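# Place the bottle upright in the lower shelf compartment

## Task

Put the bottle into the shelving unit's lower compartment standing upright with its cap at the top, so that all of its base rests on that compartment's floor, inside the low lip at the front and the higher ledge at the back.

## Robot and tools

Robot: two arms, left_arm and right_arm. Each has six revolute joints and a two-finger parallel gripper, and each sits on a tilted plate carried by a shared metal frame behind them. A "too close" message treats each plate and its half of the frame as part of that arm. Calibrated base positions in the scene frame: left_arm (+0.047, +0.336, +0.441) m, right_arm (+0.030, -0.140, +0.441) m.

Scene frame: the origin is at table height, halfway between the two nominal arm bases. +z is up, +x points out over the table, and left_arm is on the +y side. Arm names have nothing to do with which side of an image something appears on. All hand positions, velocities and orientations in results use this frame. Printed hand poses can be off by a few centimetres, more when the arm is reaching far.

Joint order, used in every row and every per-arm list: wrist pitch (joint4), shoulder (joint2), wrist yaw (joint5), wrist roll (joint6), elbow (joint3), waist (joint1). Stated ranges in rad: waist -2.880..2.880, shoulder 0.000..3.142, elbow 0.000..3.019, wrist pitch -1.693..1.571, wrist yaw -1.571..1.571, wrist roll -2.094..2.094. The true ends may differ by up to 0.084 rad.

A row is a single flat list of 14 numbers, each in [-1, 1], covering both arms even when only one of them moves: left_arm's 6 joint numbers followed by its opening, then right_arm's 6 joint numbers followed by its opening. Joint numbers are offsets, not poses. They are measured from the arm's Joint targets as they stood when the action (or move) began, not from the previous row, so sending the same offset again moves the joint further. Scale: 1.0 equals 2.811 rad for waist and shoulder, 2.53 for elbow, 2.575 for wrist pitch, 8.12 for wrist yaw and 9.528 for wrist roll. Sending 0 re-commands the current targets. The opening is absolute: +1 fully open, -1 closed. Sending 0 there means half open, so to leave a gripper as it is, resend its current command.

execute_actions(actions, cameras): actions is a list of actions. Each action is a table of at most 15 rows, each row lasting one 1/30 s step; a short table repeats its last row until 15 steps (0.5 s) are done. An action that would push a joint more than 0.084 rad beyond its range is refused for both arms. An empty list just returns the state and images. cameras picks the images: omitted, null or ["all"] gives all, [] gives none, and an unknown name invalidates the call.

move(target, speed, blend, opening_speed, blocking, cameras): target is either one 14-number row or a list of up to 15 rows. Every row is an offset from the Joint targets at the moment of the call, not from the previous row. The joints travel together toward it, so the hand follows a curve, with no avoidance of obstacles or of the other arm. speed is in rad/s for the joint that has farthest to go (0.01 to 12.57, default 0.5), given once or per target. blend, in rad, rounds off corners between listed targets. opening_speed is how fast the gripper command changes, in scale units per second (at least 0.2); use a low value when closing on fragile items. blocking=false returns after about 0.5 s while motion continues. Paths take at least 0.5 s and are cut short beyond 10 s. Faster moves, and targets set deeper past a contact, hit and press harder.

wait(seconds 0 to 10) lets time run with the last commands held. stop brakes a running move and needs room to do so. zoom_image(camera, region) gives a closer look at the newest image from cam_left_wrist or cam_right_wrist; region is [x0, y0, x1, y1] in pixels, with (0, 0) at the top-left, no larger than 504x504. Both images are 672x504. read_manual returns only licence text. finished_scene ends the scene for good, so call it only once the bottle stands in place on its own with the grippers clear.

Results: per arm, end_effector_position (m; the point between the finger pads, about 1 cm behind the tips) and end_effector_quat_wxyz. The fingers point along the gripper's +z axis and close along its y axis. Joint positions (rad) and Joint velocities (rad/s) list the joints in the order above, followed by the finger gap (m; 0.094 when fully open); "within noise" means the arm is still. Joint targets is the base for your next offsets. Tool commands shows the current gripper commands. grip_measured is the finger opening on the command scale; it keeps following the command even after contact, so it does not reveal a grasp. grip_effort_nm is gripper motor effort, negative while closing. Joint torques are in N m and are noisy and offset. A move result also has a move: line such as done, off_target, moving, held or fault, and can add limits=held. "joint sent to its limit" means a joint was stopped at its end. "joint command not followed" means the clearance check changed some targets. MOTOR HOT warns of heat. OVER-TEMPERATURE FAULT means the arm went limp for 30 to 60 s or longer.

Motion limits: joint speed is capped and each target may stay only a fixed distance ahead of the measured angle. A target that would put the hand more than 110 mm from where it is gets scaled back. Large moves may therefore need several actions. If an arm is stuck pressing on something, command its targets back past its measured positions.

Avoid: dropping the bottle or releasing it while it is still moving, anything falling off the table, slamming into or shoving the shelf hard, and any contact or squeeze between the two arms, including one gripper closing on the other's fingers. Also avoid long stretched-out holds or pushing toward poses the arm cannot reach, since that heats the motors. Something outside the robot may briefly nudge loose objects, so check the bottle before finishing.

Each tool is called after "Request:" by a JSON object that holds its "method" and its "body", one argument or row to a line.

## Session

I'll start by looking at the current state.

Request:
{"method": "execute_actions", "body": {
  "actions": []
}}

Scene clock: 0.00 s.
left_arm: end_effector_position=(+0.5761, -0.0028, +0.3246) grip_measured=+1.000 grip_effort_nm=n/a end_effector_quat_wxyz=(+0.462, +0.635, +0.493, -0.375) | right_arm: end_effector_position=(+0.3260, -0.2238, +0.2206) grip_measured=+1.000 grip_effort_nm=n/a end_effector_quat_wxyz=(+0.055, -0.546, +0.822, +0.153)
Joint names: [wrist pitch, shoulder, wrist yaw, wrist roll, elbow, waist]
Joint positions: left_arm=[-0.166 1.65 0.615 1.596 1.107 -0.438 0.094] | right_arm=[-0.302 1.093 -0.232 -1.616 0.478 -0.437 0.094]
Joint velocities: within noise
Joint torques (N m): no reading
Heat: left arm: hottest waist 27 °C; right arm: hottest elbow 28 °C.
Joint targets: left_arm=[-0.165 1.652 0.614 1.596 1.115 -0.437] | right_arm=[-0.302 1.088 -0.233 -1.616 0.481 -0.435]
Tool commands: left_gripper/opening=+1.0 right_gripper/opening=+1.0

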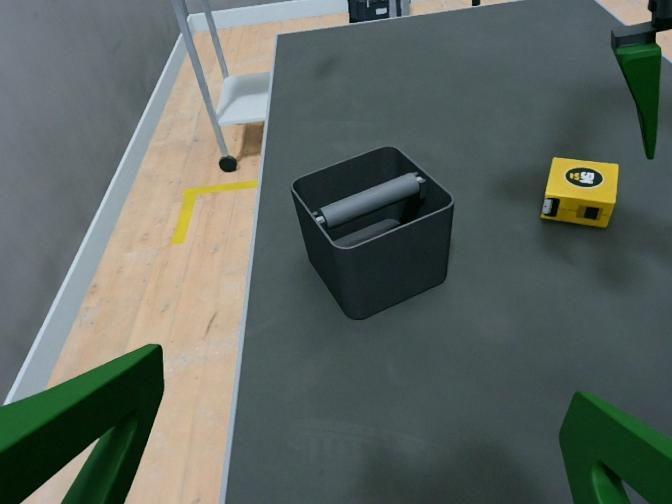

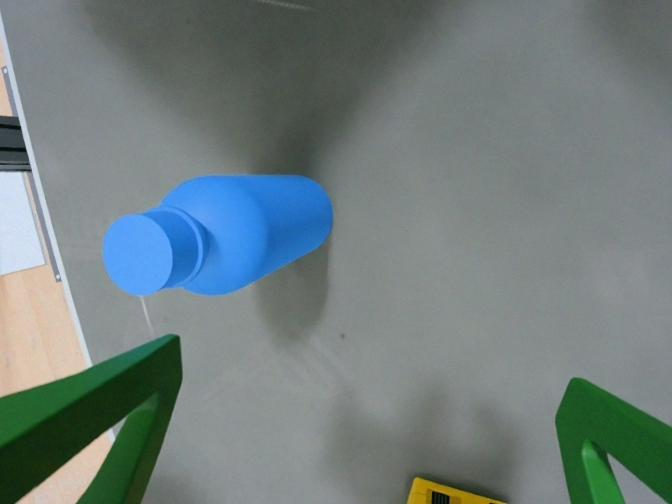

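Request:
{"method": "move", "body": {
  "target": [
    [0,-0.1964,0,0,0.0336,-0.0224,1, 0,0,0,0,0,0,1],
    [-0.3588,-0.1964,-0.1587,-0.1983,0.0336,-0.0224,1, 0,0,0,0,0,0,1]
  ],
  "speed": 1.0,
  "blend": [0.25, 0],
  "cameras": ["cam_left_wrist"]
}}

Scene clock: 9.20 s.
left_arm: end_effector_position=(+0.5939, +0.3143, +0.4352) grip_measured=+1.000 grip_effort_nm=-0.037 end_effector_quat_wxyz=(-0.002, +0.005, +1.000, +0.002) | right_arm: end_effector_position=(+0.3260, -0.2238, +0.2206) grip_measured=+1.000 grip_effort_nm=-0.012 end_effector_quat_wxyz=(+0.055, -0.546, +0.822, +0.153)
Joint names: [wrist pitch, shoulder, wrist yaw, wrist roll, elbow, waist]
Joint positions: left_arm=[-1.082 1.085 -0.672 -0.276 1.178 -0.491 0.094] | right_arm=[-0.302 1.093 -0.232 -1.616 0.478 -0.437 0.094]
Joint velocities: within noise
Joint torques (N m): left_arm=[-0.83 -9.76 -0.28 -0.13 6.9 -4.66] | right_arm=[0.01 -7.36 -0.22 0.03 0.8 0.15]
Heat: left arm: hottest waist 28 °C; right arm: hottest elbow 28 °C.
Joint targets: left_arm=[-1.089 1.100 -0.674 -0.293 1.200 -0.500] | right_arm=[-0.302 1.088 -0.233 -1.616 0.481 -0.435]
move: done
camera_calibration:
cam_left_wrist: T_world_to_cam=[[0.0903314, -0.994707, -0.0489729, 0.286679], [-0.896411, -0.102633, 0.431177, 0.413891], [-0.433921, 0.00495098, -0.900937, 0.748845], [0, 0, 0, 1]] pos_world=[0.67006, 0.323933, 0.510241]
Images, in order (width x height): cam_left_wrist 672x504.

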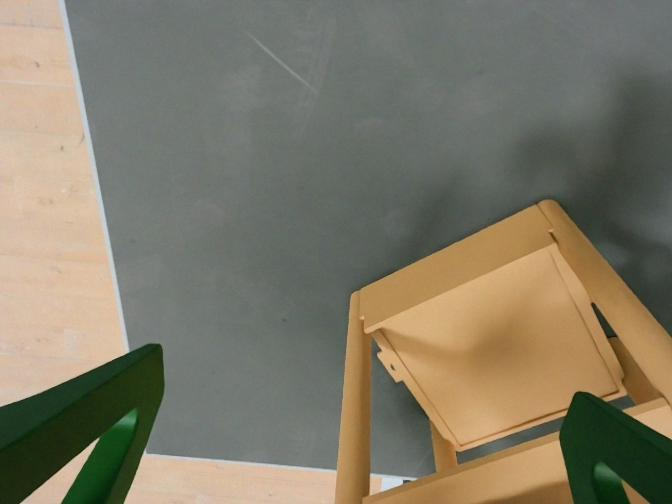

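Request:
{"method": "zoom_image", "body": {
  "camera": "cam_left_wrist",
  "region": [330, 180, 672, 504]
}}

Scaled by 1.474 from the camera's 672x504 image, which has a finer 960x720 frame.

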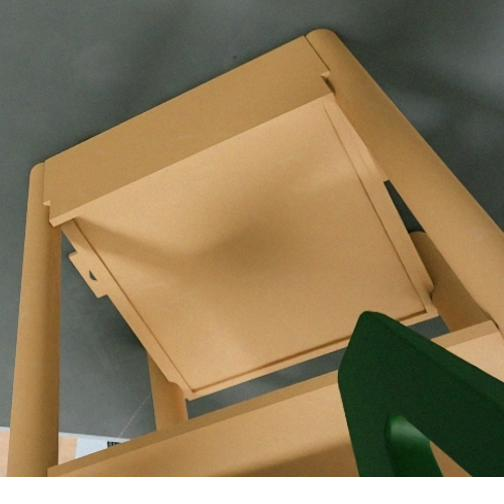

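Request:
{"method": "move", "body": {
  "target": [0,0,0,0,0,0,1, -0.1068,-0.0698,-0.0668,0.2842,-0.0104,-0.0888,1],
  "speed": 1.5,
  "cameras": ["cam_right_wrist"]
}}

Scene clock: 19.03 s.
left_arm: end_effector_position=(+0.5939, +0.3143, +0.4352) grip_measured=+1.000 grip_effort_nm=-0.037 end_effector_quat_wxyz=(-0.002, +0.005, +1.000, +0.002) | right_arm: end_effector_position=(+0.3307, -0.2192, +0.2968) grip_measured=+1.000 grip_effort_nm=-0.042 end_effector_quat_wxyz=(-0.201, +0.738, +0.590, +0.259)
Joint names: [wrist pitch, shoulder, wrist yaw, wrist roll, elbow, waist]
Joint positions: left_arm=[-1.082 1.085 -0.672 -0.277 1.178 -0.491 0.094] | right_arm=[-0.567 0.91 -0.772 1.075 0.46 -0.676 0.094]
Joint velocities: within noise
Joint torques (N m): left_arm=[-0.83 -9.41 -0.28 -0.11 6.93 -4.72] | right_arm=[-0.35 -7.24 -0.32 0.19 1.65 -1.61]
Heat: left arm: hottest waist 28 °C; right arm: hottest elbow 28 °C.
Joint targets: left_arm=[-1.089 1.100 -0.674 -0.293 1.200 -0.500] | right_arm=[-0.577 0.892 -0.775 1.092 0.455 -0.685]
move: done
camera_calibration:
cam_right_wrist: T_world_to_cam=[[-0.977186, 0.182576, -0.108502, 0.401971], [-0.0159086, 0.44652, 0.894632, -0.12957], [0.211787, 0.875948, -0.433429, 0.360673], [0, 0, 0, 1]] pos_world=[0.314354, -0.331466, 0.315859]
Images, in order (width x height): cam_right_wrist 672x504.

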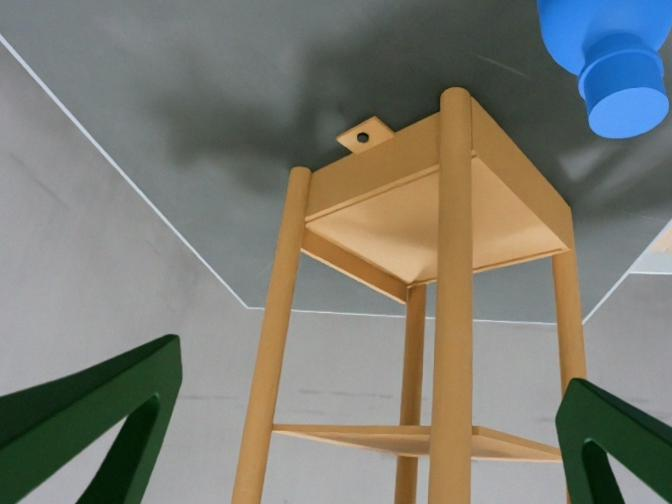

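Request:
{"method": "zoom_image", "body": {
  "camera": "cam_right_wrist",
  "region": [230, 60, 650, 375]
}}

Request:
{"method": "zoom_image", "body": {
  "camera": "cam_right_wrist",
  "region": [220, 240, 640, 504]
}}

Scaled by 1.200 from the camera's 672x504 image, which has a finer 960x720 frame.

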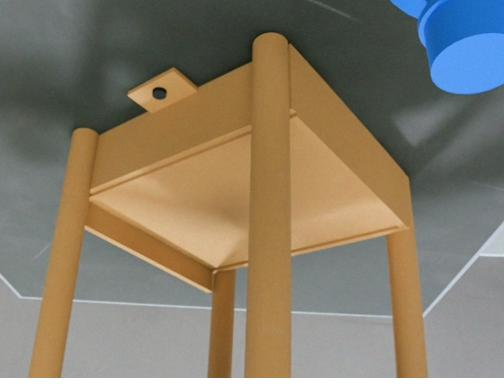

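Scaled by 1.200 from the camera's 672x504 image, which has a finer 960x720 frame.

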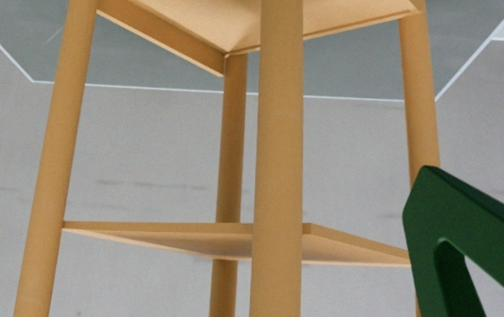

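Request:
{"method": "zoom_image", "body": {
  "camera": "cam_right_wrist",
  "region": [80, 300, 280, 450]
}}

Request:
{"method": "zoom_image", "body": {
  "camera": "cam_right_wrist",
  "region": [472, 340, 672, 490]
}}

Scaled by 2.520 from the camera's 672x504 image, which has a finer 960x720 frame.

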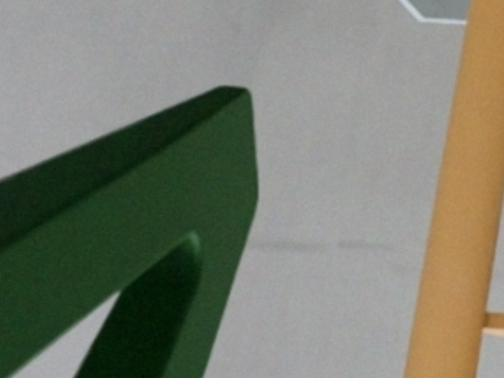

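Scaled by 2.520 from the camera's 672x504 image, which has a finer 960x720 frame.

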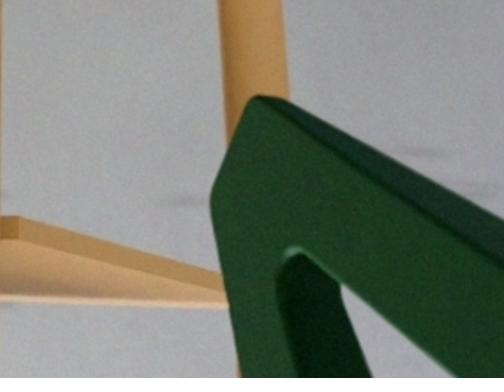

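Request:
{"method": "move", "body": {
  "target": [0,0,0,0,0,0,1, -0.1231,0.2533,0.0479,-0.0925,0.1884,0.0324,1],
  "speed": 0.8
}}

Scene clock: 27.73 s.
left_arm: end_effector_position=(+0.5939, +0.3143, +0.4352) grip_measured=+1.000 grip_effort_nm=-0.037 end_effector_quat_wxyz=(-0.002, +0.005, +1.000, +0.002) | right_arm: end_effector_position=(+0.2979, -0.2564, +0.1544) grip_measured=+1.000 grip_effort_nm=-0.051 end_effector_quat_wxyz=(-0.371, +0.427, +0.803, +0.188)
Joint names: [wrist pitch, shoulder, wrist yaw, wrist roll, elbow, waist]
Joint positions: left_arm=[-1.082 1.085 -0.672 -0.277 1.178 -0.491 0.094] | right_arm=[-0.877 1.603 -0.387 0.227 0.926 -0.605 0.094]
Joint velocities: within noise
Joint torques (N m): left_arm=[-0.87 -9.58 -0.27 -0.11 6.94 -4.89] | right_arm=[-1.35 -9.93 0 -0.11 -0.18 -0.85]
Heat: left arm: hottest elbow 29 °C; right arm: hottest elbow 28 °C.
Joint targets: left_arm=[-1.089 1.100 -0.674 -0.293 1.200 -0.500] | right_arm=[-0.894 1.604 -0.386 0.210 0.931 -0.593]
move: done
camera_calibration:
cam_left_wrist: T_world_to_cam=[[0.0911368, -0.994636, -0.0489256, 0.28619], [-0.896328, -0.103339, 0.43118, 0.414073], [-0.433923, 0.00455702, -0.900938, 0.748974], [0, 0, 0, 1]] pos_world=[0.67006, 0.324031, 0.510241]
cam_right_wrist: T_world_to_cam=[[-0.809271, -0.580286, -0.0913719, 0.113095], [-0.220972, 0.156594, 0.962626, -0.0098363], [-0.544291, 0.799216, -0.254954, 0.516434], [0, 0, 0, 1]] pos_world=[0.370441, -0.345575, 0.151469]

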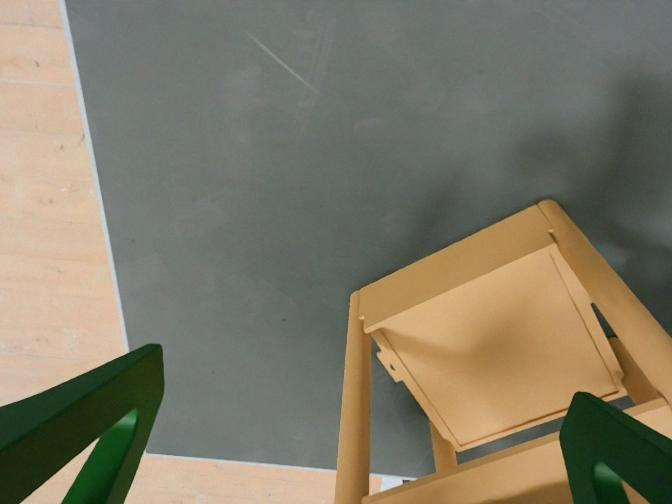

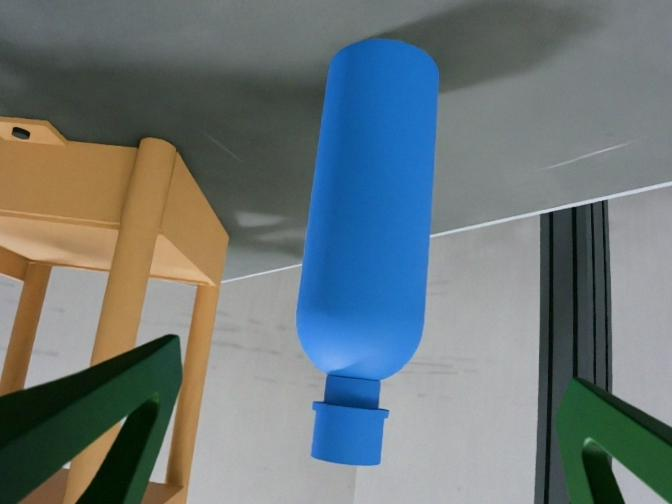

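Request:
{"method": "zoom_image", "body": {
  "camera": "cam_right_wrist",
  "region": [240, 20, 490, 260]
}}

Request:
{"method": "zoom_image", "body": {
  "camera": "cam_right_wrist",
  "region": [240, 250, 490, 490]
}}

Scaled by 2.016 from the camera's 672x504 image, which has a finer 960x720 frame.

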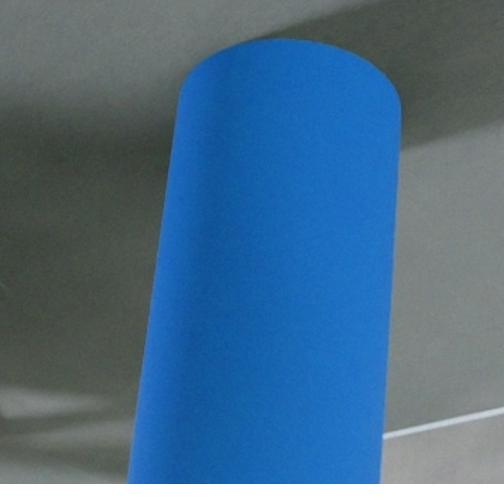

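Scaled by 2.016 from the camera's 672x504 image, which has a finer 960x720 frame.

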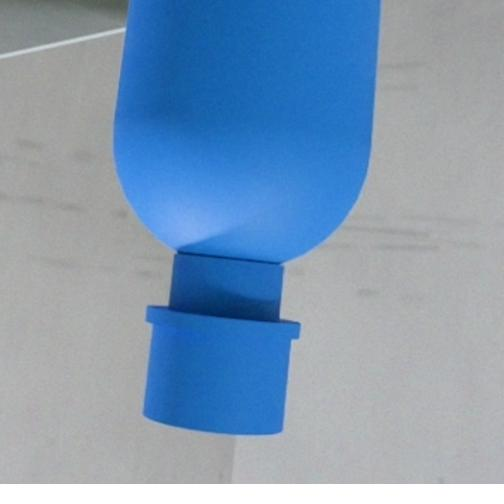

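Request:
{"method": "zoom_image", "body": {
  "camera": "cam_right_wrist",
  "region": [0, 100, 240, 340]
}}

Request:
{"method": "zoom_image", "body": {
  "camera": "cam_right_wrist",
  "region": [0, 264, 240, 504]
}}

Scaled by 2.100 from the camera's 672x504 image, which has a finer 960x720 frame.

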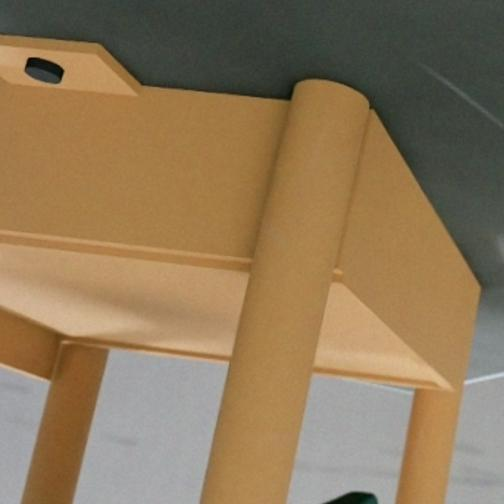

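Scaled by 2.100 from the camera's 672x504 image, which has a finer 960x720 frame.

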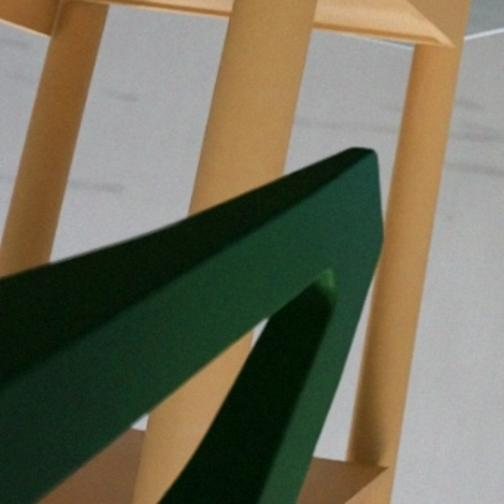

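Request:
{"method": "move", "body": {
  "target": [0,0,0,0,0,0,1, 0.1345,0.0799,0.0004,0.0123,-0.0306,0.0382,1],
  "speed": 0.35,
  "cameras": ["cam_right_wrist"]
}}

Scene clock: 32.40 s.
left_arm: end_effector_position=(+0.5939, +0.3143, +0.4352) grip_measured=+1.000 grip_effort_nm=-0.037 end_effector_quat_wxyz=(-0.002, +0.005, +1.000, +0.002) | right_arm: end_effector_position=(+0.2573, -0.1893, +0.0802) grip_measured=+1.000 grip_effort_nm=-0.046 end_effector_quat_wxyz=(-0.366, +0.413, +0.811, +0.195)
Joint names: [wrist pitch, shoulder, wrist yaw, wrist roll, elbow, waist]
Joint positions: left_arm=[-1.082 1.085 -0.672 -0.277 1.178 -0.491 0.094] | right_arm=[-0.556 1.825 -0.383 0.31 0.875 -0.496 0.094]
Joint velocities: within noise
Joint torques (N m): left_arm=[-0.77 -9.58 -0.27 -0.12 6.91 -4.72] | right_arm=[-0.51 -8.76 -0.05 0.16 -5.05 -0.21]
Heat: left arm: hottest elbow 29 °C; right arm: hottest elbow 28 °C.
Joint targets: left_arm=[-1.089 1.100 -0.674 -0.293 1.200 -0.500] | right_arm=[-0.548 1.829 -0.383 0.328 0.854 -0.486]
move: done
camera_calibration:
cam_right_wrist: T_world_to_cam=[[-0.793589, -0.596671, -0.119161, 0.107504], [-0.248361, 0.138874, 0.958661, 0.0460402], [-0.555457, 0.790378, -0.258399, 0.423266], [0, 0, 0, 1]] pos_world=[0.331855, -0.276789, 0.0780448]
Images, in order (width x height): cam_right_wrist 672x504.

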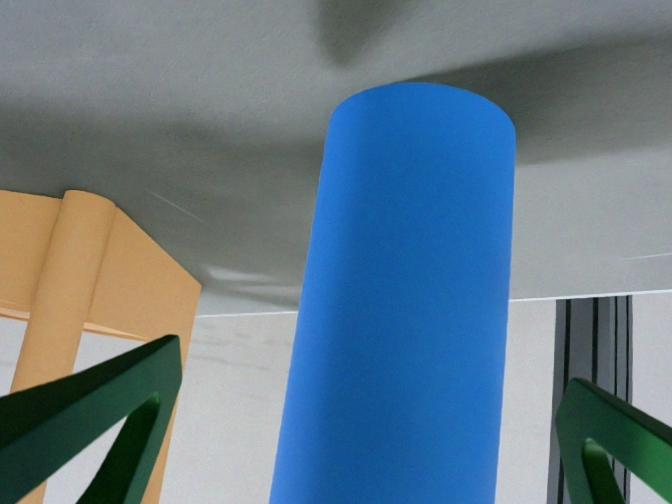

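Request:
{"method": "move", "body": {
  "target": [0,0,0,0,0,0,1, 0.01375,0.0018,0,0.0018,-0.01206,0,1],
  "speed": 0.2,
  "cameras": ["cam_right_wrist"]
}}

Scene clock: 34.17 s.
left_arm: end_effector_position=(+0.5939, +0.3143, +0.4352) grip_measured=+1.000 grip_effort_nm=-0.037 end_effector_quat_wxyz=(-0.002, +0.005, +1.000, +0.002) | right_arm: end_effector_position=(+0.2497, -0.1855, +0.0813) grip_measured=+1.000 grip_effort_nm=-0.046 end_effector_quat_wxyz=(-0.363, +0.420, +0.809, +0.191)
Joint names: [wrist pitch, shoulder, wrist yaw, wrist roll, elbow, waist]
Joint positions: left_arm=[-1.082 1.085 -0.672 -0.277 1.178 -0.491 0.094] | right_arm=[-0.521 1.825 -0.383 0.328 0.848 -0.496 0.094]
Joint velocities: within noise
Joint torques (N m): left_arm=[-0.84 -9.58 -0.26 -0.12 6.91 -4.66] | right_arm=[-0.46 -8.29 -0.06 0.23 -5.65 0.15]
Heat: left arm: hottest elbow 29 °C; right arm: hottest elbow 28 °C.
Joint targets: left_arm=[-1.089 1.100 -0.674 -0.293 1.200 -0.500] | right_arm=[-0.513 1.833 -0.383 0.345 0.823 -0.486]
move: done
camera_calibration:
cam_right_wrist: T_world_to_cam=[[-0.800702, -0.588869, -0.110041, 0.106328], [-0.243877, 0.15264, 0.957719, 0.0441488], [-0.547174, 0.793684, -0.265831, 0.415471], [0, 0, 0, 1]] pos_world=[0.323239, -0.273878, 0.0798633]
Images, in order (width x height): cam_right_wrist 672x504.

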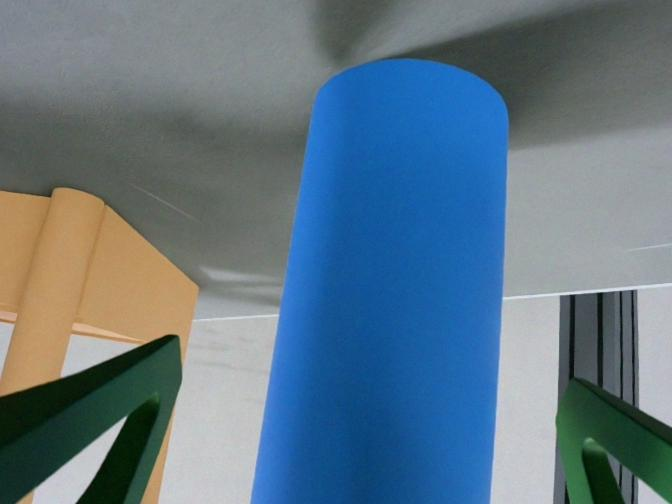

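Request:
{"method": "move", "body": {
  "target": [
    [0,0,0,0,0,0,1, 0.0079,0.0021,0,0,-0.0049,0.0014,1],
    [0,0,0,0,0,0,1, 0.0079,0.0021,0,0,-0.0049,0.0014,0.0]
  ],
  "speed": 0.2,
  "opening_speed": 0.7,
  "cameras": ["cam_right_wrist"]
}}

Scene clock: 37.00 s.
left_arm: end_effector_position=(+0.5939, +0.3143, +0.4352) grip_measured=+1.000 grip_effort_nm=-0.037 end_effector_quat_wxyz=(-0.002, +0.005, +1.000, +0.002) | right_arm: end_effector_position=(+0.2448, -0.1828, +0.0803) grip_measured=+0.151 grip_effort_nm=-1.028 end_effector_quat_wxyz=(-0.363, +0.421, +0.809, +0.190)
Joint names: [wrist pitch, shoulder, wrist yaw, wrist roll, elbow, waist]
Joint positions: left_arm=[-1.082 1.085 -0.672 -0.277 1.178 -0.491 0.094] | right_arm=[-0.5 1.832 -0.382 0.333 0.837 -0.495 0.054]
Joint velocities: within noise
Joint torques (N m): left_arm=[-0.84 -9.35 -0.28 -0.12 6.93 -4.78] | right_arm=[-0.43 -8.29 -0.12 0.17 -5.89 0.26]
Heat: left arm: hottest elbow 29 °C; right arm: hottest elbow 28 °C.
Joint targets: left_arm=[-1.089 1.100 -0.674 -0.293 1.200 -0.500] | right_arm=[-0.492 1.840 -0.383 0.344 0.811 -0.482]
move: done
camera_calibration:
cam_right_wrist: T_world_to_cam=[[-0.801582, -0.588081, -0.107826, 0.104098], [-0.243192, 0.155949, 0.95736, 0.0439055], [-0.54619, 0.793625, -0.268023, 0.410327], [0, 0, 0, 1]] pos_world=[0.318237, -0.271275, 0.0791683]
Images, in order (width x height): cam_right_wrist 672x504.

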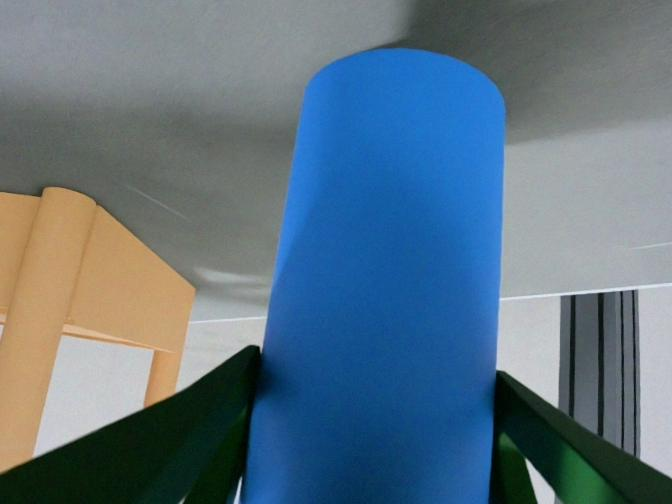

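Request:
{"method": "move", "body": {
  "target": [0,0,0,0,0,0,1, -0.0470,-0.1030,0,0.0002,-0.0671,-0.0009,0.0],
  "speed": 0.4,
  "cameras": ["cam_right_wrist"]
}}

Scene clock: 39.80 s.
left_arm: end_effector_position=(+0.5939, +0.3143, +0.4352) grip_measured=+1.000 grip_effort_nm=-0.037 end_effector_quat_wxyz=(-0.002, +0.005, +1.000, +0.002) | right_arm: end_effector_position=(+0.2430, -0.1804, +0.1623) grip_measured=+0.150 grip_effort_nm=-1.043 end_effector_quat_wxyz=(-0.359, +0.421, +0.811, +0.190)
Joint names: [wrist pitch, shoulder, wrist yaw, wrist roll, elbow, waist]
Joint positions: left_arm=[-1.082 1.085 -0.672 -0.277 1.178 -0.491 0.094] | right_arm=[-0.586 1.571 -0.381 0.333 0.671 -0.495 0.054]
Joint velocities: within noise
Joint torques (N m): left_arm=[-0.85 -9.41 -0.26 -0.11 6.89 -4.66] | right_arm=[-1.69 -9.29 -0.2 0.17 -5.3 0.03]
Heat: left arm: hottest elbow 29 °C; right arm: hottest elbow 28 °C.
Joint targets: left_arm=[-1.089 1.100 -0.674 -0.293 1.200 -0.500] | right_arm=[-0.613 1.550 -0.383 0.346 0.641 -0.485]
move: done
camera_calibration:
cam_right_wrist: T_world_to_cam=[[-0.800233, -0.589405, -0.110581, 0.112748], [-0.250197, 0.160558, 0.954789, -0.032383], [-0.545003, 0.791721, -0.275951, 0.430107], [0, 0, 0, 1]] pos_world=[0.316532, -0.268871, 0.162075]
Images, in order (width x height): cam_right_wrist 672x504.

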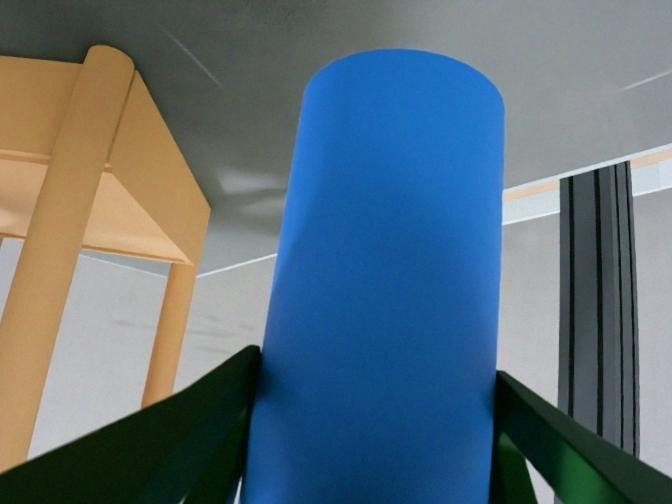

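Request:
{"method": "move", "body": {
  "target": [0,0,0,0,0,0,1, -0.0883,0.0306,0.0075,0.0497,0.1902,0.1613,0.0],
  "speed": 0.5
}}

Scene clock: 41.80 s.
left_arm: end_effector_position=(+0.5939, +0.3143, +0.4352) grip_measured=+1.000 grip_effort_nm=-0.037 end_effector_quat_wxyz=(-0.002, +0.005, +1.000, +0.002) | right_arm: end_effector_position=(+0.4522, -0.0563, +0.1675) grip_measured=+0.150 grip_effort_nm=-1.038 end_effector_quat_wxyz=(-0.366, +0.418, +0.808, +0.193)
Joint names: [wrist pitch, shoulder, wrist yaw, wrist roll, elbow, waist]
Joint positions: left_arm=[-1.082 1.085 -0.672 -0.277 1.178 -0.491 0.094] | right_arm=[-0.818 1.636 -0.316 0.803 1.117 -0.041 0.054]
Joint velocities: within noise
Joint torques (N m): left_arm=[-0.81 -9.76 -0.28 -0.12 6.94 -4.54] | right_arm=[-1.28 -11.22 -0.45 0.23 1.74 4.89]
Heat: left arm: hottest elbow 30 °C; right arm: hottest elbow 28 °C.
Joint targets: left_arm=[-1.089 1.100 -0.674 -0.293 1.200 -0.500] | right_arm=[-0.841 1.636 -0.322 0.820 1.122 -0.031]
move: done
camera_calibration:
cam_left_wrist: T_world_to_cam=[[0.0911368, -0.994636, -0.0489256, 0.28619], [-0.896328, -0.103339, 0.43118, 0.414073], [-0.433923, 0.00455702, -0.900938, 0.748974], [0, 0, 0, 1]] pos_world=[0.67006, 0.324031, 0.510241]
cam_right_wrist: T_world_to_cam=[[-0.800168, -0.589399, -0.111087, 0.353984], [-0.240574, 0.145738, 0.959627, -0.0109811], [-0.549414, 0.794587, -0.25841, 0.446549], [0, 0, 0, 1]] pos_world=[0.525945, -0.144584, 0.165253]

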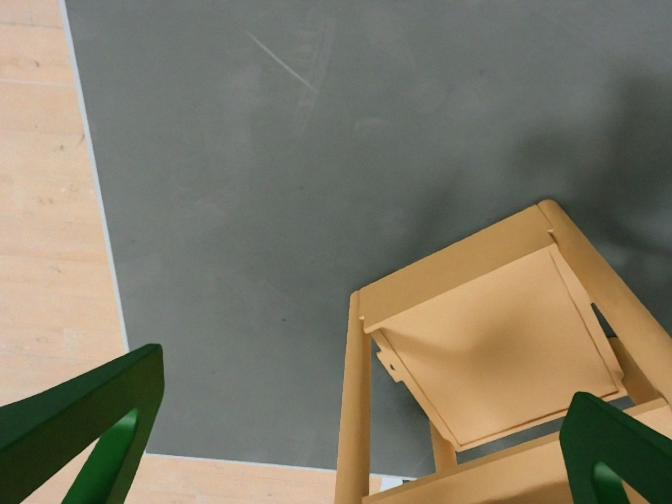

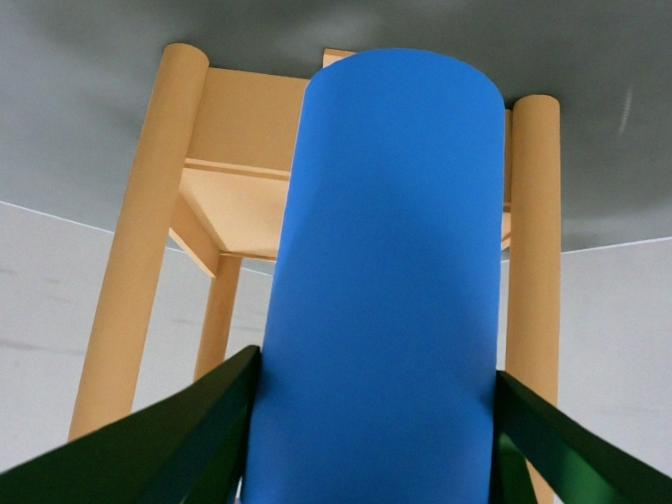

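Request:
{"method": "zoom_image", "body": {
  "camera": "cam_right_wrist",
  "region": [120, 30, 330, 290]
}}

Request:
{"method": "zoom_image", "body": {
  "camera": "cam_right_wrist",
  "region": [460, 60, 640, 300]
}}

Scaled by 1.938 from the camera's 672x504 image, which has a finer 960x720 frame.

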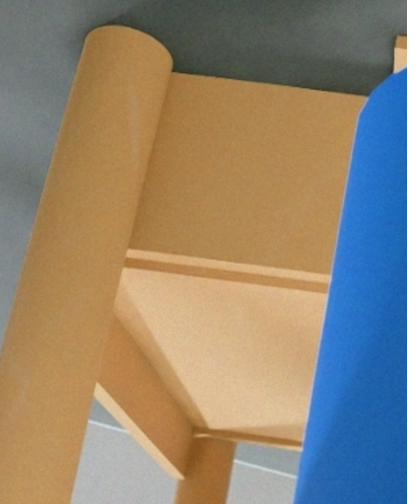

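Scaled by 2.100 from the camera's 672x504 image, which has a finer 960x720 frame.

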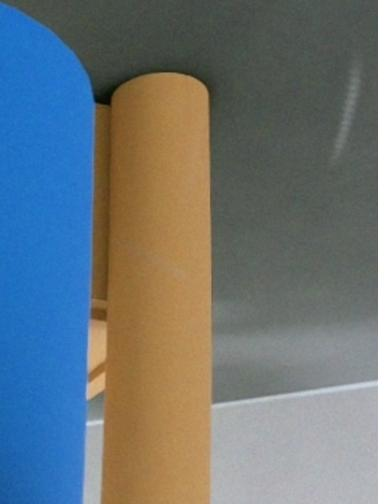

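Request:
{"method": "zoom_image", "body": {
  "camera": "cam_right_wrist",
  "region": [165, 140, 295, 280]
}}

Scaled by 3.600 from the camera's 672x504 image, which has a finer 960x720 frame.

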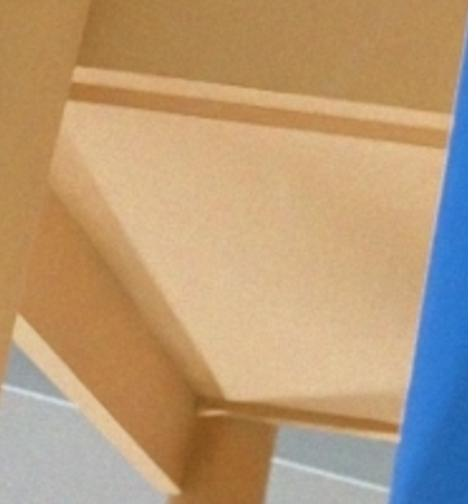

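Request:
{"method": "move", "body": {
  "target": [0,0,0,0,0,0,1, 0.0630,0.0263,0.0028,0.0109,-0.0226,0.0342,0.0],
  "speed": 0.3
}}

Scene clock: 46.93 s.
left_arm: end_effector_position=(+0.5939, +0.3143, +0.4352) grip_measured=+1.000 grip_effort_nm=-0.032 end_effector_quat_wxyz=(-0.002, +0.005, +1.000, +0.002) | right_arm: end_effector_position=(+0.4240, -0.0037, +0.1481) grip_measured=+0.150 grip_effort_nm=-1.043 end_effector_quat_wxyz=(-0.374, +0.424, +0.804, +0.186)
Joint names: [wrist pitch, shoulder, wrist yaw, wrist roll, elbow, waist]
Joint positions: left_arm=[-1.082 1.085 -0.672 -0.277 1.178 -0.491 0.094] | right_arm=[-0.681 1.715 -0.293 0.907 1.069 0.044 0.054]
Joint velocities: within noise
Joint torques (N m): left_arm=[-0.81 -9.58 -0.26 -0.12 6.89 -4.84] | right_arm=[-0.38 -10.87 -0.51 0.21 0.05 6.18]
Heat: left arm: hottest elbow 30 °C; right arm: hottest elbow 28 °C.
Joint targets: left_arm=[-1.089 1.100 -0.674 -0.293 1.200 -0.500] | right_arm=[-0.678 1.710 -0.299 0.924 1.065 0.065]
move: done
camera_calibration:
cam_left_wrist: T_world_to_cam=[[0.0911368, -0.994636, -0.0489256, 0.28619], [-0.896328, -0.103339, 0.43118, 0.414073], [-0.433923, 0.00455702, -0.900938, 0.748974], [0, 0, 0, 1]] pos_world=[0.67006, 0.324031, 0.510241]
cam_right_wrist: T_world_to_cam=[[-0.805421, -0.586231, -0.0873497, 0.358993], [-0.217157, 0.154745, 0.963793, -0.01725], [-0.551488, 0.795228, -0.251939, 0.384165], [0, 0, 0, 1]] pos_world=[0.497257, -0.0923763, 0.14477]

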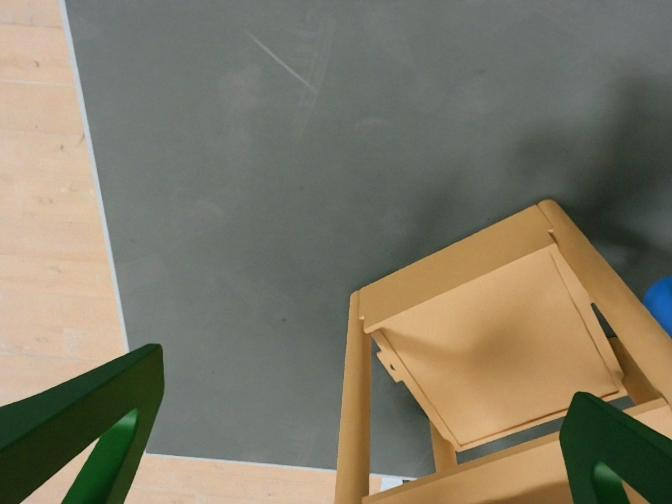

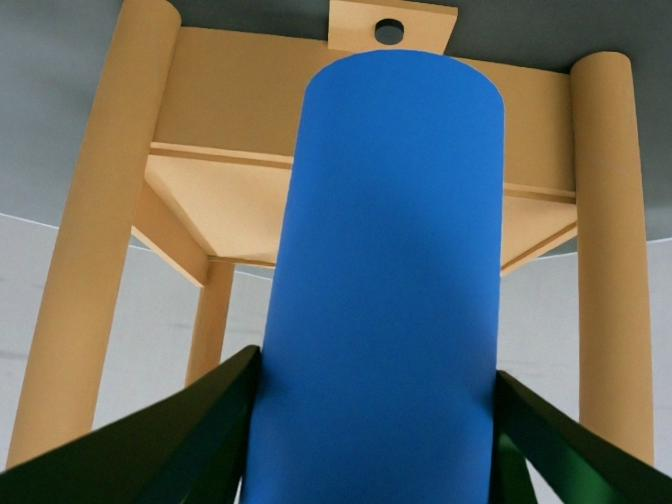

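Request:
{"method": "move", "body": {
  "target": [0,0,0,0,0,0,1, 0.1039,0.0355,0.0063,0.0200,-0.0462,0.0679,0.0],
  "speed": 0.2
}}

Scene clock: 49.80 s.
left_arm: end_effector_position=(+0.5939, +0.3143, +0.4352) grip_measured=+1.000 grip_effort_nm=-0.037 end_effector_quat_wxyz=(-0.002, +0.005, +1.000, +0.002) | right_arm: end_effector_position=(+0.3663, +0.0909, +0.1476) grip_measured=+0.150 grip_effort_nm=-1.043 end_effector_quat_wxyz=(-0.371, +0.427, +0.804, +0.186)
Joint names: [wrist pitch, shoulder, wrist yaw, wrist roll, elbow, waist]
Joint positions: left_arm=[-1.082 1.085 -0.672 -0.277 1.178 -0.491 0.094] | right_arm=[-0.415 1.811 -0.241 1.097 0.956 0.229 0.054]
Joint velocities: within noise
Joint torques (N m): left_arm=[-0.85 -9.52 -0.27 -0.12 6.91 -4.78] | right_arm=[-0.23 -9.7 -0.55 0.2 -1.25 8.7]
Heat: left arm: hottest elbow 30 °C; right arm: hottest elbow 28 °C.
Joint targets: left_arm=[-1.089 1.100 -0.674 -0.293 1.200 -0.500] | right_arm=[-0.411 1.810 -0.248 1.114 0.948 0.256]
move: done
camera_calibration:
cam_left_wrist: T_world_to_cam=[[0.0911368, -0.994636, -0.0489256, 0.28619], [-0.896328, -0.103339, 0.43118, 0.414073], [-0.433923, 0.00455702, -0.900938, 0.748974], [0, 0, 0, 1]] pos_world=[0.67006, 0.324031, 0.510241]
cam_right_wrist: T_world_to_cam=[[-0.808562, -0.581964, -0.0868649, 0.368506], [-0.219066, 0.160717, 0.962382, -0.0435466], [-0.546111, 0.797175, -0.257439, 0.275631], [0, 0, 0, 1]] pos_world=[0.438945, 0.00172887, 0.144877]

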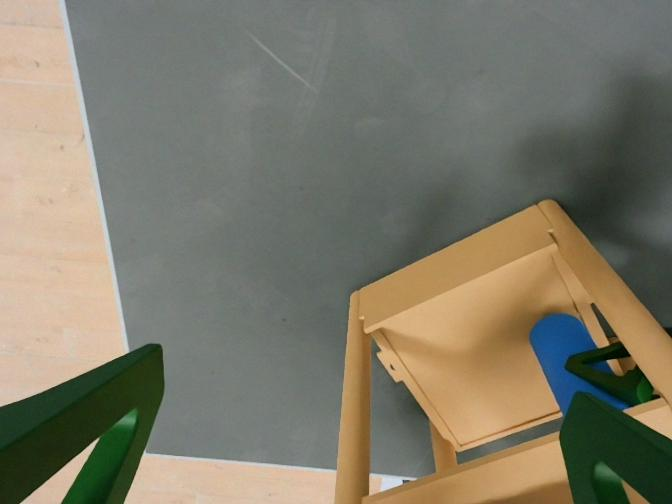

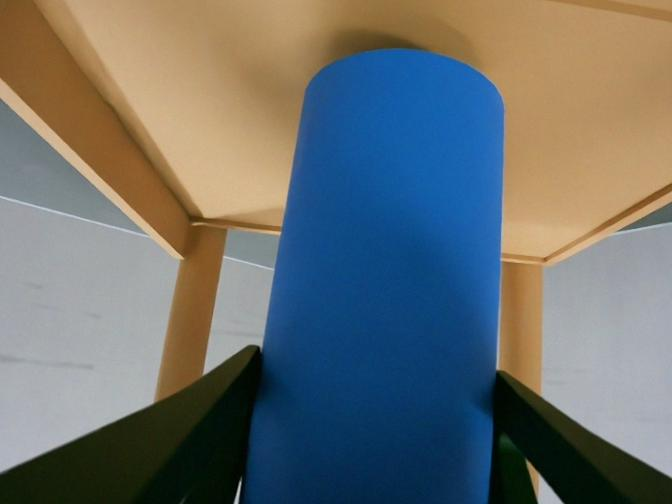

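Request:
{"method": "move", "body": {
  "target": [0,0,0,0,0,0,1, 0.0123,0.0084,0.0002,-0.0051,-0.0023,0.0016,0.0],
  "speed": 0.1,
  "cameras": ["cam_right_wrist"]
}}

Scene clock: 51.73 s.
left_arm: end_effector_position=(+0.5939, +0.3143, +0.4352) grip_measured=+1.000 grip_effort_nm=-0.037 end_effector_quat_wxyz=(-0.002, +0.005, +1.000, +0.002) | right_arm: end_effector_position=(+0.3635, +0.0946, +0.1401) grip_measured=+0.150 grip_effort_nm=-1.043 end_effector_quat_wxyz=(-0.365, +0.422, +0.808, +0.191)
Joint names: [wrist pitch, shoulder, wrist yaw, wrist roll, elbow, waist]
Joint positions: left_arm=[-1.082 1.085 -0.672 -0.277 1.178 -0.491 0.094] | right_arm=[-0.383 1.832 -0.24 1.083 0.956 0.229 0.054]
Joint velocities: within noise
Joint torques (N m): left_arm=[-0.83 -9.64 -0.26 -0.11 6.91 -4.66] | right_arm=[-0.05 -9.23 -0.55 -0.17 -1.83 8.88]
Heat: left arm: hottest elbow 30 °C; right arm: hottest elbow 28 °C.
Joint targets: left_arm=[-1.089 1.100 -0.674 -0.293 1.200 -0.500] | right_arm=[-0.379 1.833 -0.246 1.066 0.942 0.261]
move: done
camera_calibration:
cam_right_wrist: T_world_to_cam=[[-0.803736, -0.585634, -0.105081, 0.36888], [-0.23769, 0.15413, 0.959035, -0.0297144], [-0.545447, 0.795787, -0.263079, 0.269903], [0, 0, 0, 1]] pos_world=[0.436637, 0.00582315, 0.138265]
Images, in order (width x height): cam_right_wrist 672x504.

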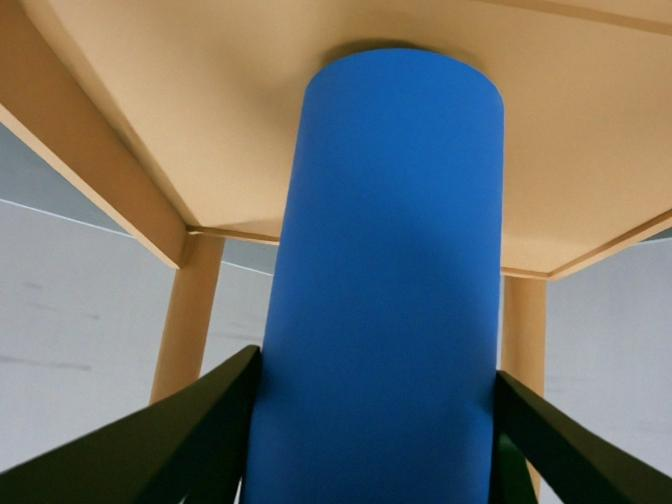

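Request:
{"method": "move", "body": {
  "target": [0,0,0,0,0,0,1, 0.0019,0.0077,-0.0004,0,0.0051,-0.0034,0.0],
  "speed": 0.05,
  "cameras": ["cam_right_wrist"]
}}

Scene clock: 52.97 s.
left_arm: end_effector_position=(+0.5939, +0.3143, +0.4352) grip_measured=+1.000 grip_effort_nm=-0.037 end_effector_quat_wxyz=(-0.002, +0.005, +1.000, +0.002) | right_arm: end_effector_position=(+0.3547, +0.0968, +0.1352) grip_measured=+0.150 grip_effort_nm=-1.043 end_effector_quat_wxyz=(-0.371, +0.420, +0.807, +0.186)
Joint names: [wrist pitch, shoulder, wrist yaw, wrist roll, elbow, waist]
Joint positions: left_arm=[-1.082 1.085 -0.672 -0.277 1.178 -0.491 0.094] | right_arm=[-0.379 1.853 -0.24 1.082 0.956 0.229 0.054]
Joint velocities: within noise
Joint torques (N m): left_arm=[-0.85 -9.58 -0.27 -0.11 6.91 -4.89] | right_arm=[-0.01 -8.94 -0.67 -0.14 -0.76 8.35]
Heat: left arm: hottest elbow 30 °C; right arm: hottest elbow 28 °C.
Joint targets: left_arm=[-1.089 1.100 -0.674 -0.293 1.200 -0.500] | right_arm=[-0.374 1.855 -0.250 1.066 0.955 0.251]
move: done
camera_calibration:
cam_right_wrist: T_world_to_cam=[[-0.800083, -0.592516, -0.0937631, 0.360555], [-0.22573, 0.152547, 0.962172, -0.0320255], [-0.555799, 0.790983, -0.255798, 0.265236], [0, 0, 0, 1]] pos_world=[0.428663, 0.00872223, 0.132468]
Images, in order (width x height): cam_right_wrist 672x504.

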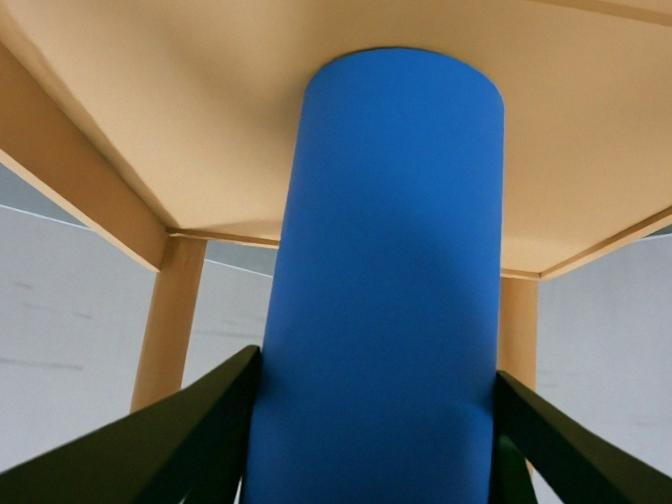

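Request:
{"method": "zoom_image", "body": {
  "camera": "cam_right_wrist",
  "region": [290, 0, 520, 130]
}}

Scaled by 2.191 from the camera's 672x504 image, which has a finer 960x720 frame.

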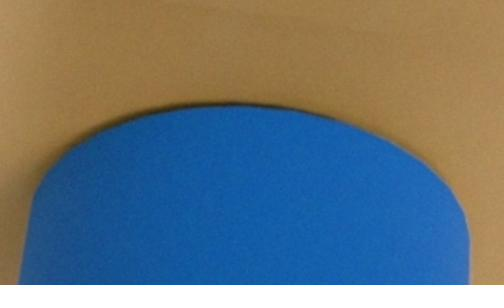

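Request:
{"method": "move", "body": {
  "target": [0,0,0,0,0,0,1, 0.0007,0.0030,0,0,0.0020,-0.0012,0.0],
  "speed": 0.05,
  "cameras": ["cam_right_wrist"]
}}

Scene clock: 54.03 s.
left_arm: end_effector_position=(+0.5939, +0.3143, +0.4352) grip_measured=+1.000 grip_effort_nm=-0.032 end_effector_quat_wxyz=(-0.002, +0.005, +1.000, +0.002) | right_arm: end_effector_position=(+0.3519, +0.0976, +0.1337) grip_measured=+0.150 grip_effort_nm=-1.043 end_effector_quat_wxyz=(-0.374, +0.419, +0.806, +0.185)
Joint names: [wrist pitch, shoulder, wrist yaw, wrist roll, elbow, waist]
Joint positions: left_arm=[-1.082 1.085 -0.672 -0.277 1.178 -0.491 0.094] | right_arm=[-0.377 1.86 -0.24 1.081 0.956 0.229 0.054]
Joint velocities: within noise
Joint torques (N m): left_arm=[-0.8 -9.41 -0.26 -0.11 6.89 -4.78] | right_arm=[-0.14 -8.64 -0.62 -0.15 -0.51 8.23]
Heat: left arm: hottest elbow 30 °C; right arm: hottest elbow 28 °C.
Joint targets: left_arm=[-1.089 1.100 -0.674 -0.293 1.200 -0.500] | right_arm=[-0.373 1.864 -0.249 1.066 0.960 0.248]
move: done
camera_calibration:
cam_right_wrist: T_world_to_cam=[[-0.798959, -0.594564, -0.0903208, 0.357986], [-0.221607, 0.151454, 0.963303, -0.032828], [-0.559066, 0.789655, -0.252765, 0.263528], [0, 0, 0, 1]] pos_world=[0.426071, 0.00972143, 0.130568]
Images, in order (width x height): cam_right_wrist 672x504.

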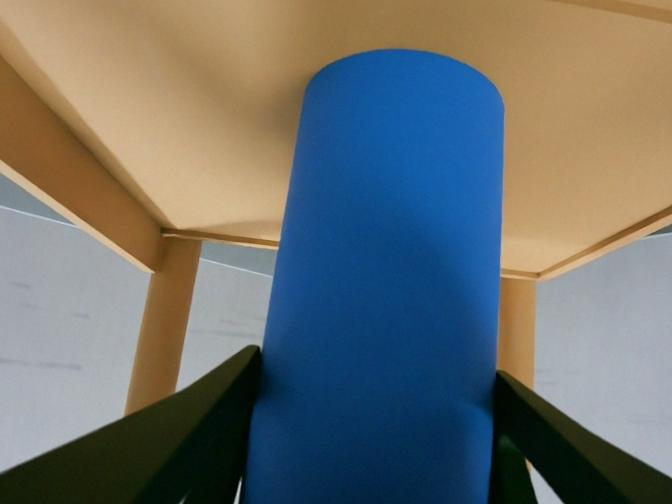

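Request:
{"method": "move", "body": {
  "target": [0,0,0,0,0,0,1, 0,0,0,0,0,0,0.8],
  "speed": 0.1,
  "opening_speed": 0.8
}}

Scene clock: 56.37 s.
left_arm: end_effector_position=(+0.5939, +0.3143, +0.4352) grip_measured=+1.000 grip_effort_nm=-0.032 end_effector_quat_wxyz=(-0.002, +0.005, +1.000, +0.002) | right_arm: end_effector_position=(+0.3520, +0.0985, +0.1345) grip_measured=+0.797 grip_effort_nm=0.120 end_effector_quat_wxyz=(-0.375, +0.419, +0.805, +0.187)
Joint names: [wrist pitch, shoulder, wrist yaw, wrist roll, elbow, waist]
Joint positions: left_arm=[-1.082 1.085 -0.672 -0.277 1.178 -0.491 0.094] | right_arm=[-0.377 1.86 -0.247 1.081 0.956 0.229 0.084]
Joint velocities: within noise
Joint torques (N m): left_arm=[-0.81 -9.58 -0.28 -0.12 6.94 -4.78] | right_arm=[-0.06 -8.76 -0.42 -0.13 -0.5 7.94]
Heat: left arm: hottest elbow 30 °C; right arm: hottest elbow 28 °C.
Joint targets: left_arm=[-1.089 1.100 -0.674 -0.293 1.200 -0.500] | right_arm=[-0.373 1.864 -0.250 1.066 0.960 0.247]
move: done
camera_calibration:
cam_left_wrist: T_world_to_cam=[[0.0911368, -0.994636, -0.0489256, 0.28619], [-0.896328, -0.103339, 0.43118, 0.414073], [-0.433923, 0.00455702, -0.900938, 0.748974], [0, 0, 0, 1]] pos_world=[0.67006, 0.324031, 0.510241]
cam_right_wrist: T_world_to_cam=[[-0.800659, -0.591932, -0.0925303, 0.359231], [-0.21953, 0.146155, 0.964596, -0.034064], [-0.557452, 0.792625, -0.246967, 0.261413], [0, 0, 0, 1]] pos_world=[0.425869, 0.0104165, 0.130658]

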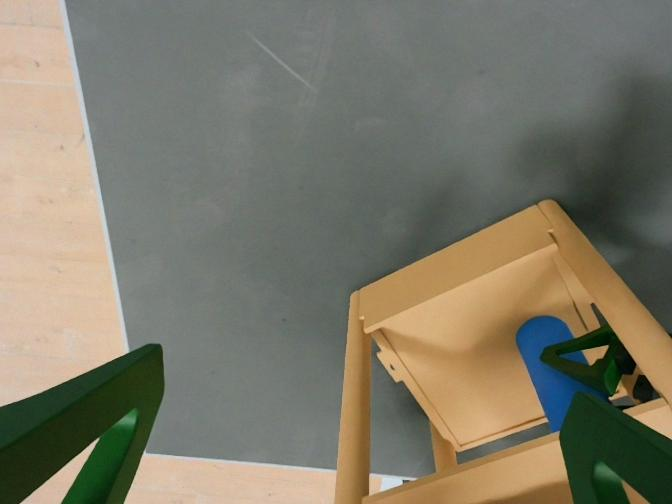

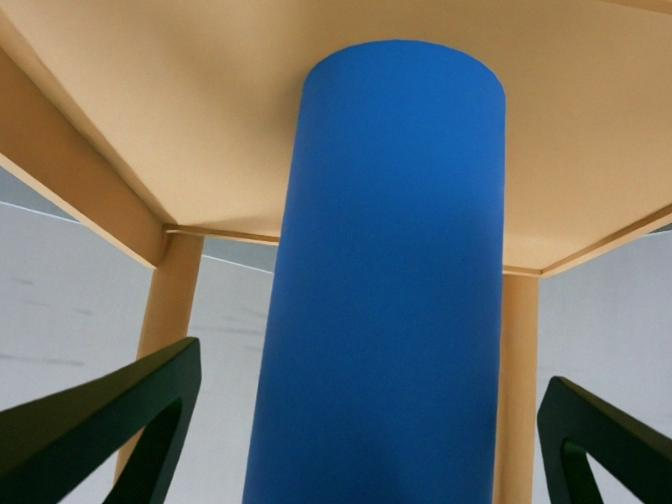

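Request:
{"method": "move", "body": {
  "target": [
    [0,0,0,0,0,0,1, -0.0105,-0.0071,0,0,-0.0047,-0.0053,0.8],
    [0,0,0,0,0,0,1, -0.0375,-0.0346,-0.0004,-0.0018,-0.0104,-0.0137,0.8]
  ],
  "speed": 0.12,
  "cameras": ["cam_right_wrist"]
}}

Scene clock: 58.90 s.
left_arm: end_effector_position=(+0.5939, +0.3143, +0.4352) grip_measured=+1.000 grip_effort_nm=-0.037 end_effector_quat_wxyz=(-0.002, +0.005, +1.000, +0.002) | right_arm: end_effector_position=(+0.3612, +0.0793, +0.1548) grip_measured=+0.797 grip_effort_nm=0.120 end_effector_quat_wxyz=(-0.381, +0.418, +0.804, +0.183)
Joint names: [wrist pitch, shoulder, wrist yaw, wrist roll, elbow, waist]
Joint positions: left_arm=[-1.082 1.085 -0.672 -0.277 1.178 -0.491 0.094] | right_arm=[-0.457 1.785 -0.25 1.065 0.942 0.213 0.084]
Joint velocities: within noise
Joint torques (N m): left_arm=[-0.83 -9.47 -0.26 -0.1 6.9 -4.6] | right_arm=[-0.8 -10.46 -0.4 -0.16 -1.07 5.66]
Heat: left arm: hottest elbow 30 °C; right arm: hottest elbow 28 °C.
Joint targets: left_arm=[-1.089 1.100 -0.674 -0.293 1.200 -0.500] | right_arm=[-0.469 1.766 -0.253 1.049 0.934 0.209]
move: done
camera_calibration:
cam_right_wrist: T_world_to_cam=[[-0.797027, -0.598461, -0.0811986, 0.354554], [-0.208296, 0.146196, 0.967078, -0.0532696], [-0.566887, 0.7877, -0.241179, 0.28965], [0, 0, 0, 1]] pos_world=[0.435692, -0.00818289, 0.150163]
Images, in order (width x height): cam_right_wrist 672x504.

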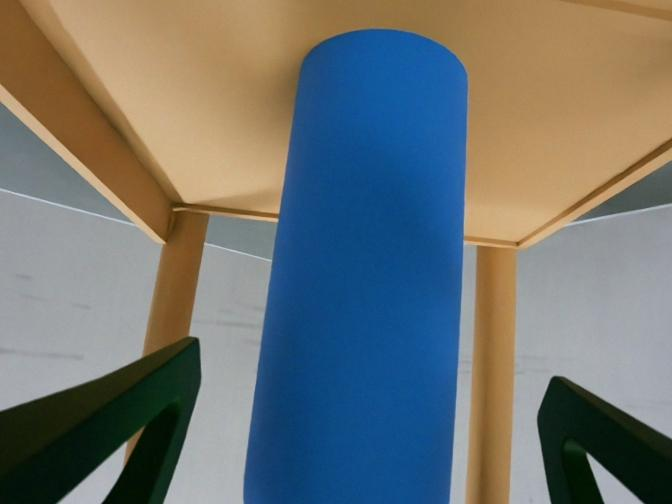

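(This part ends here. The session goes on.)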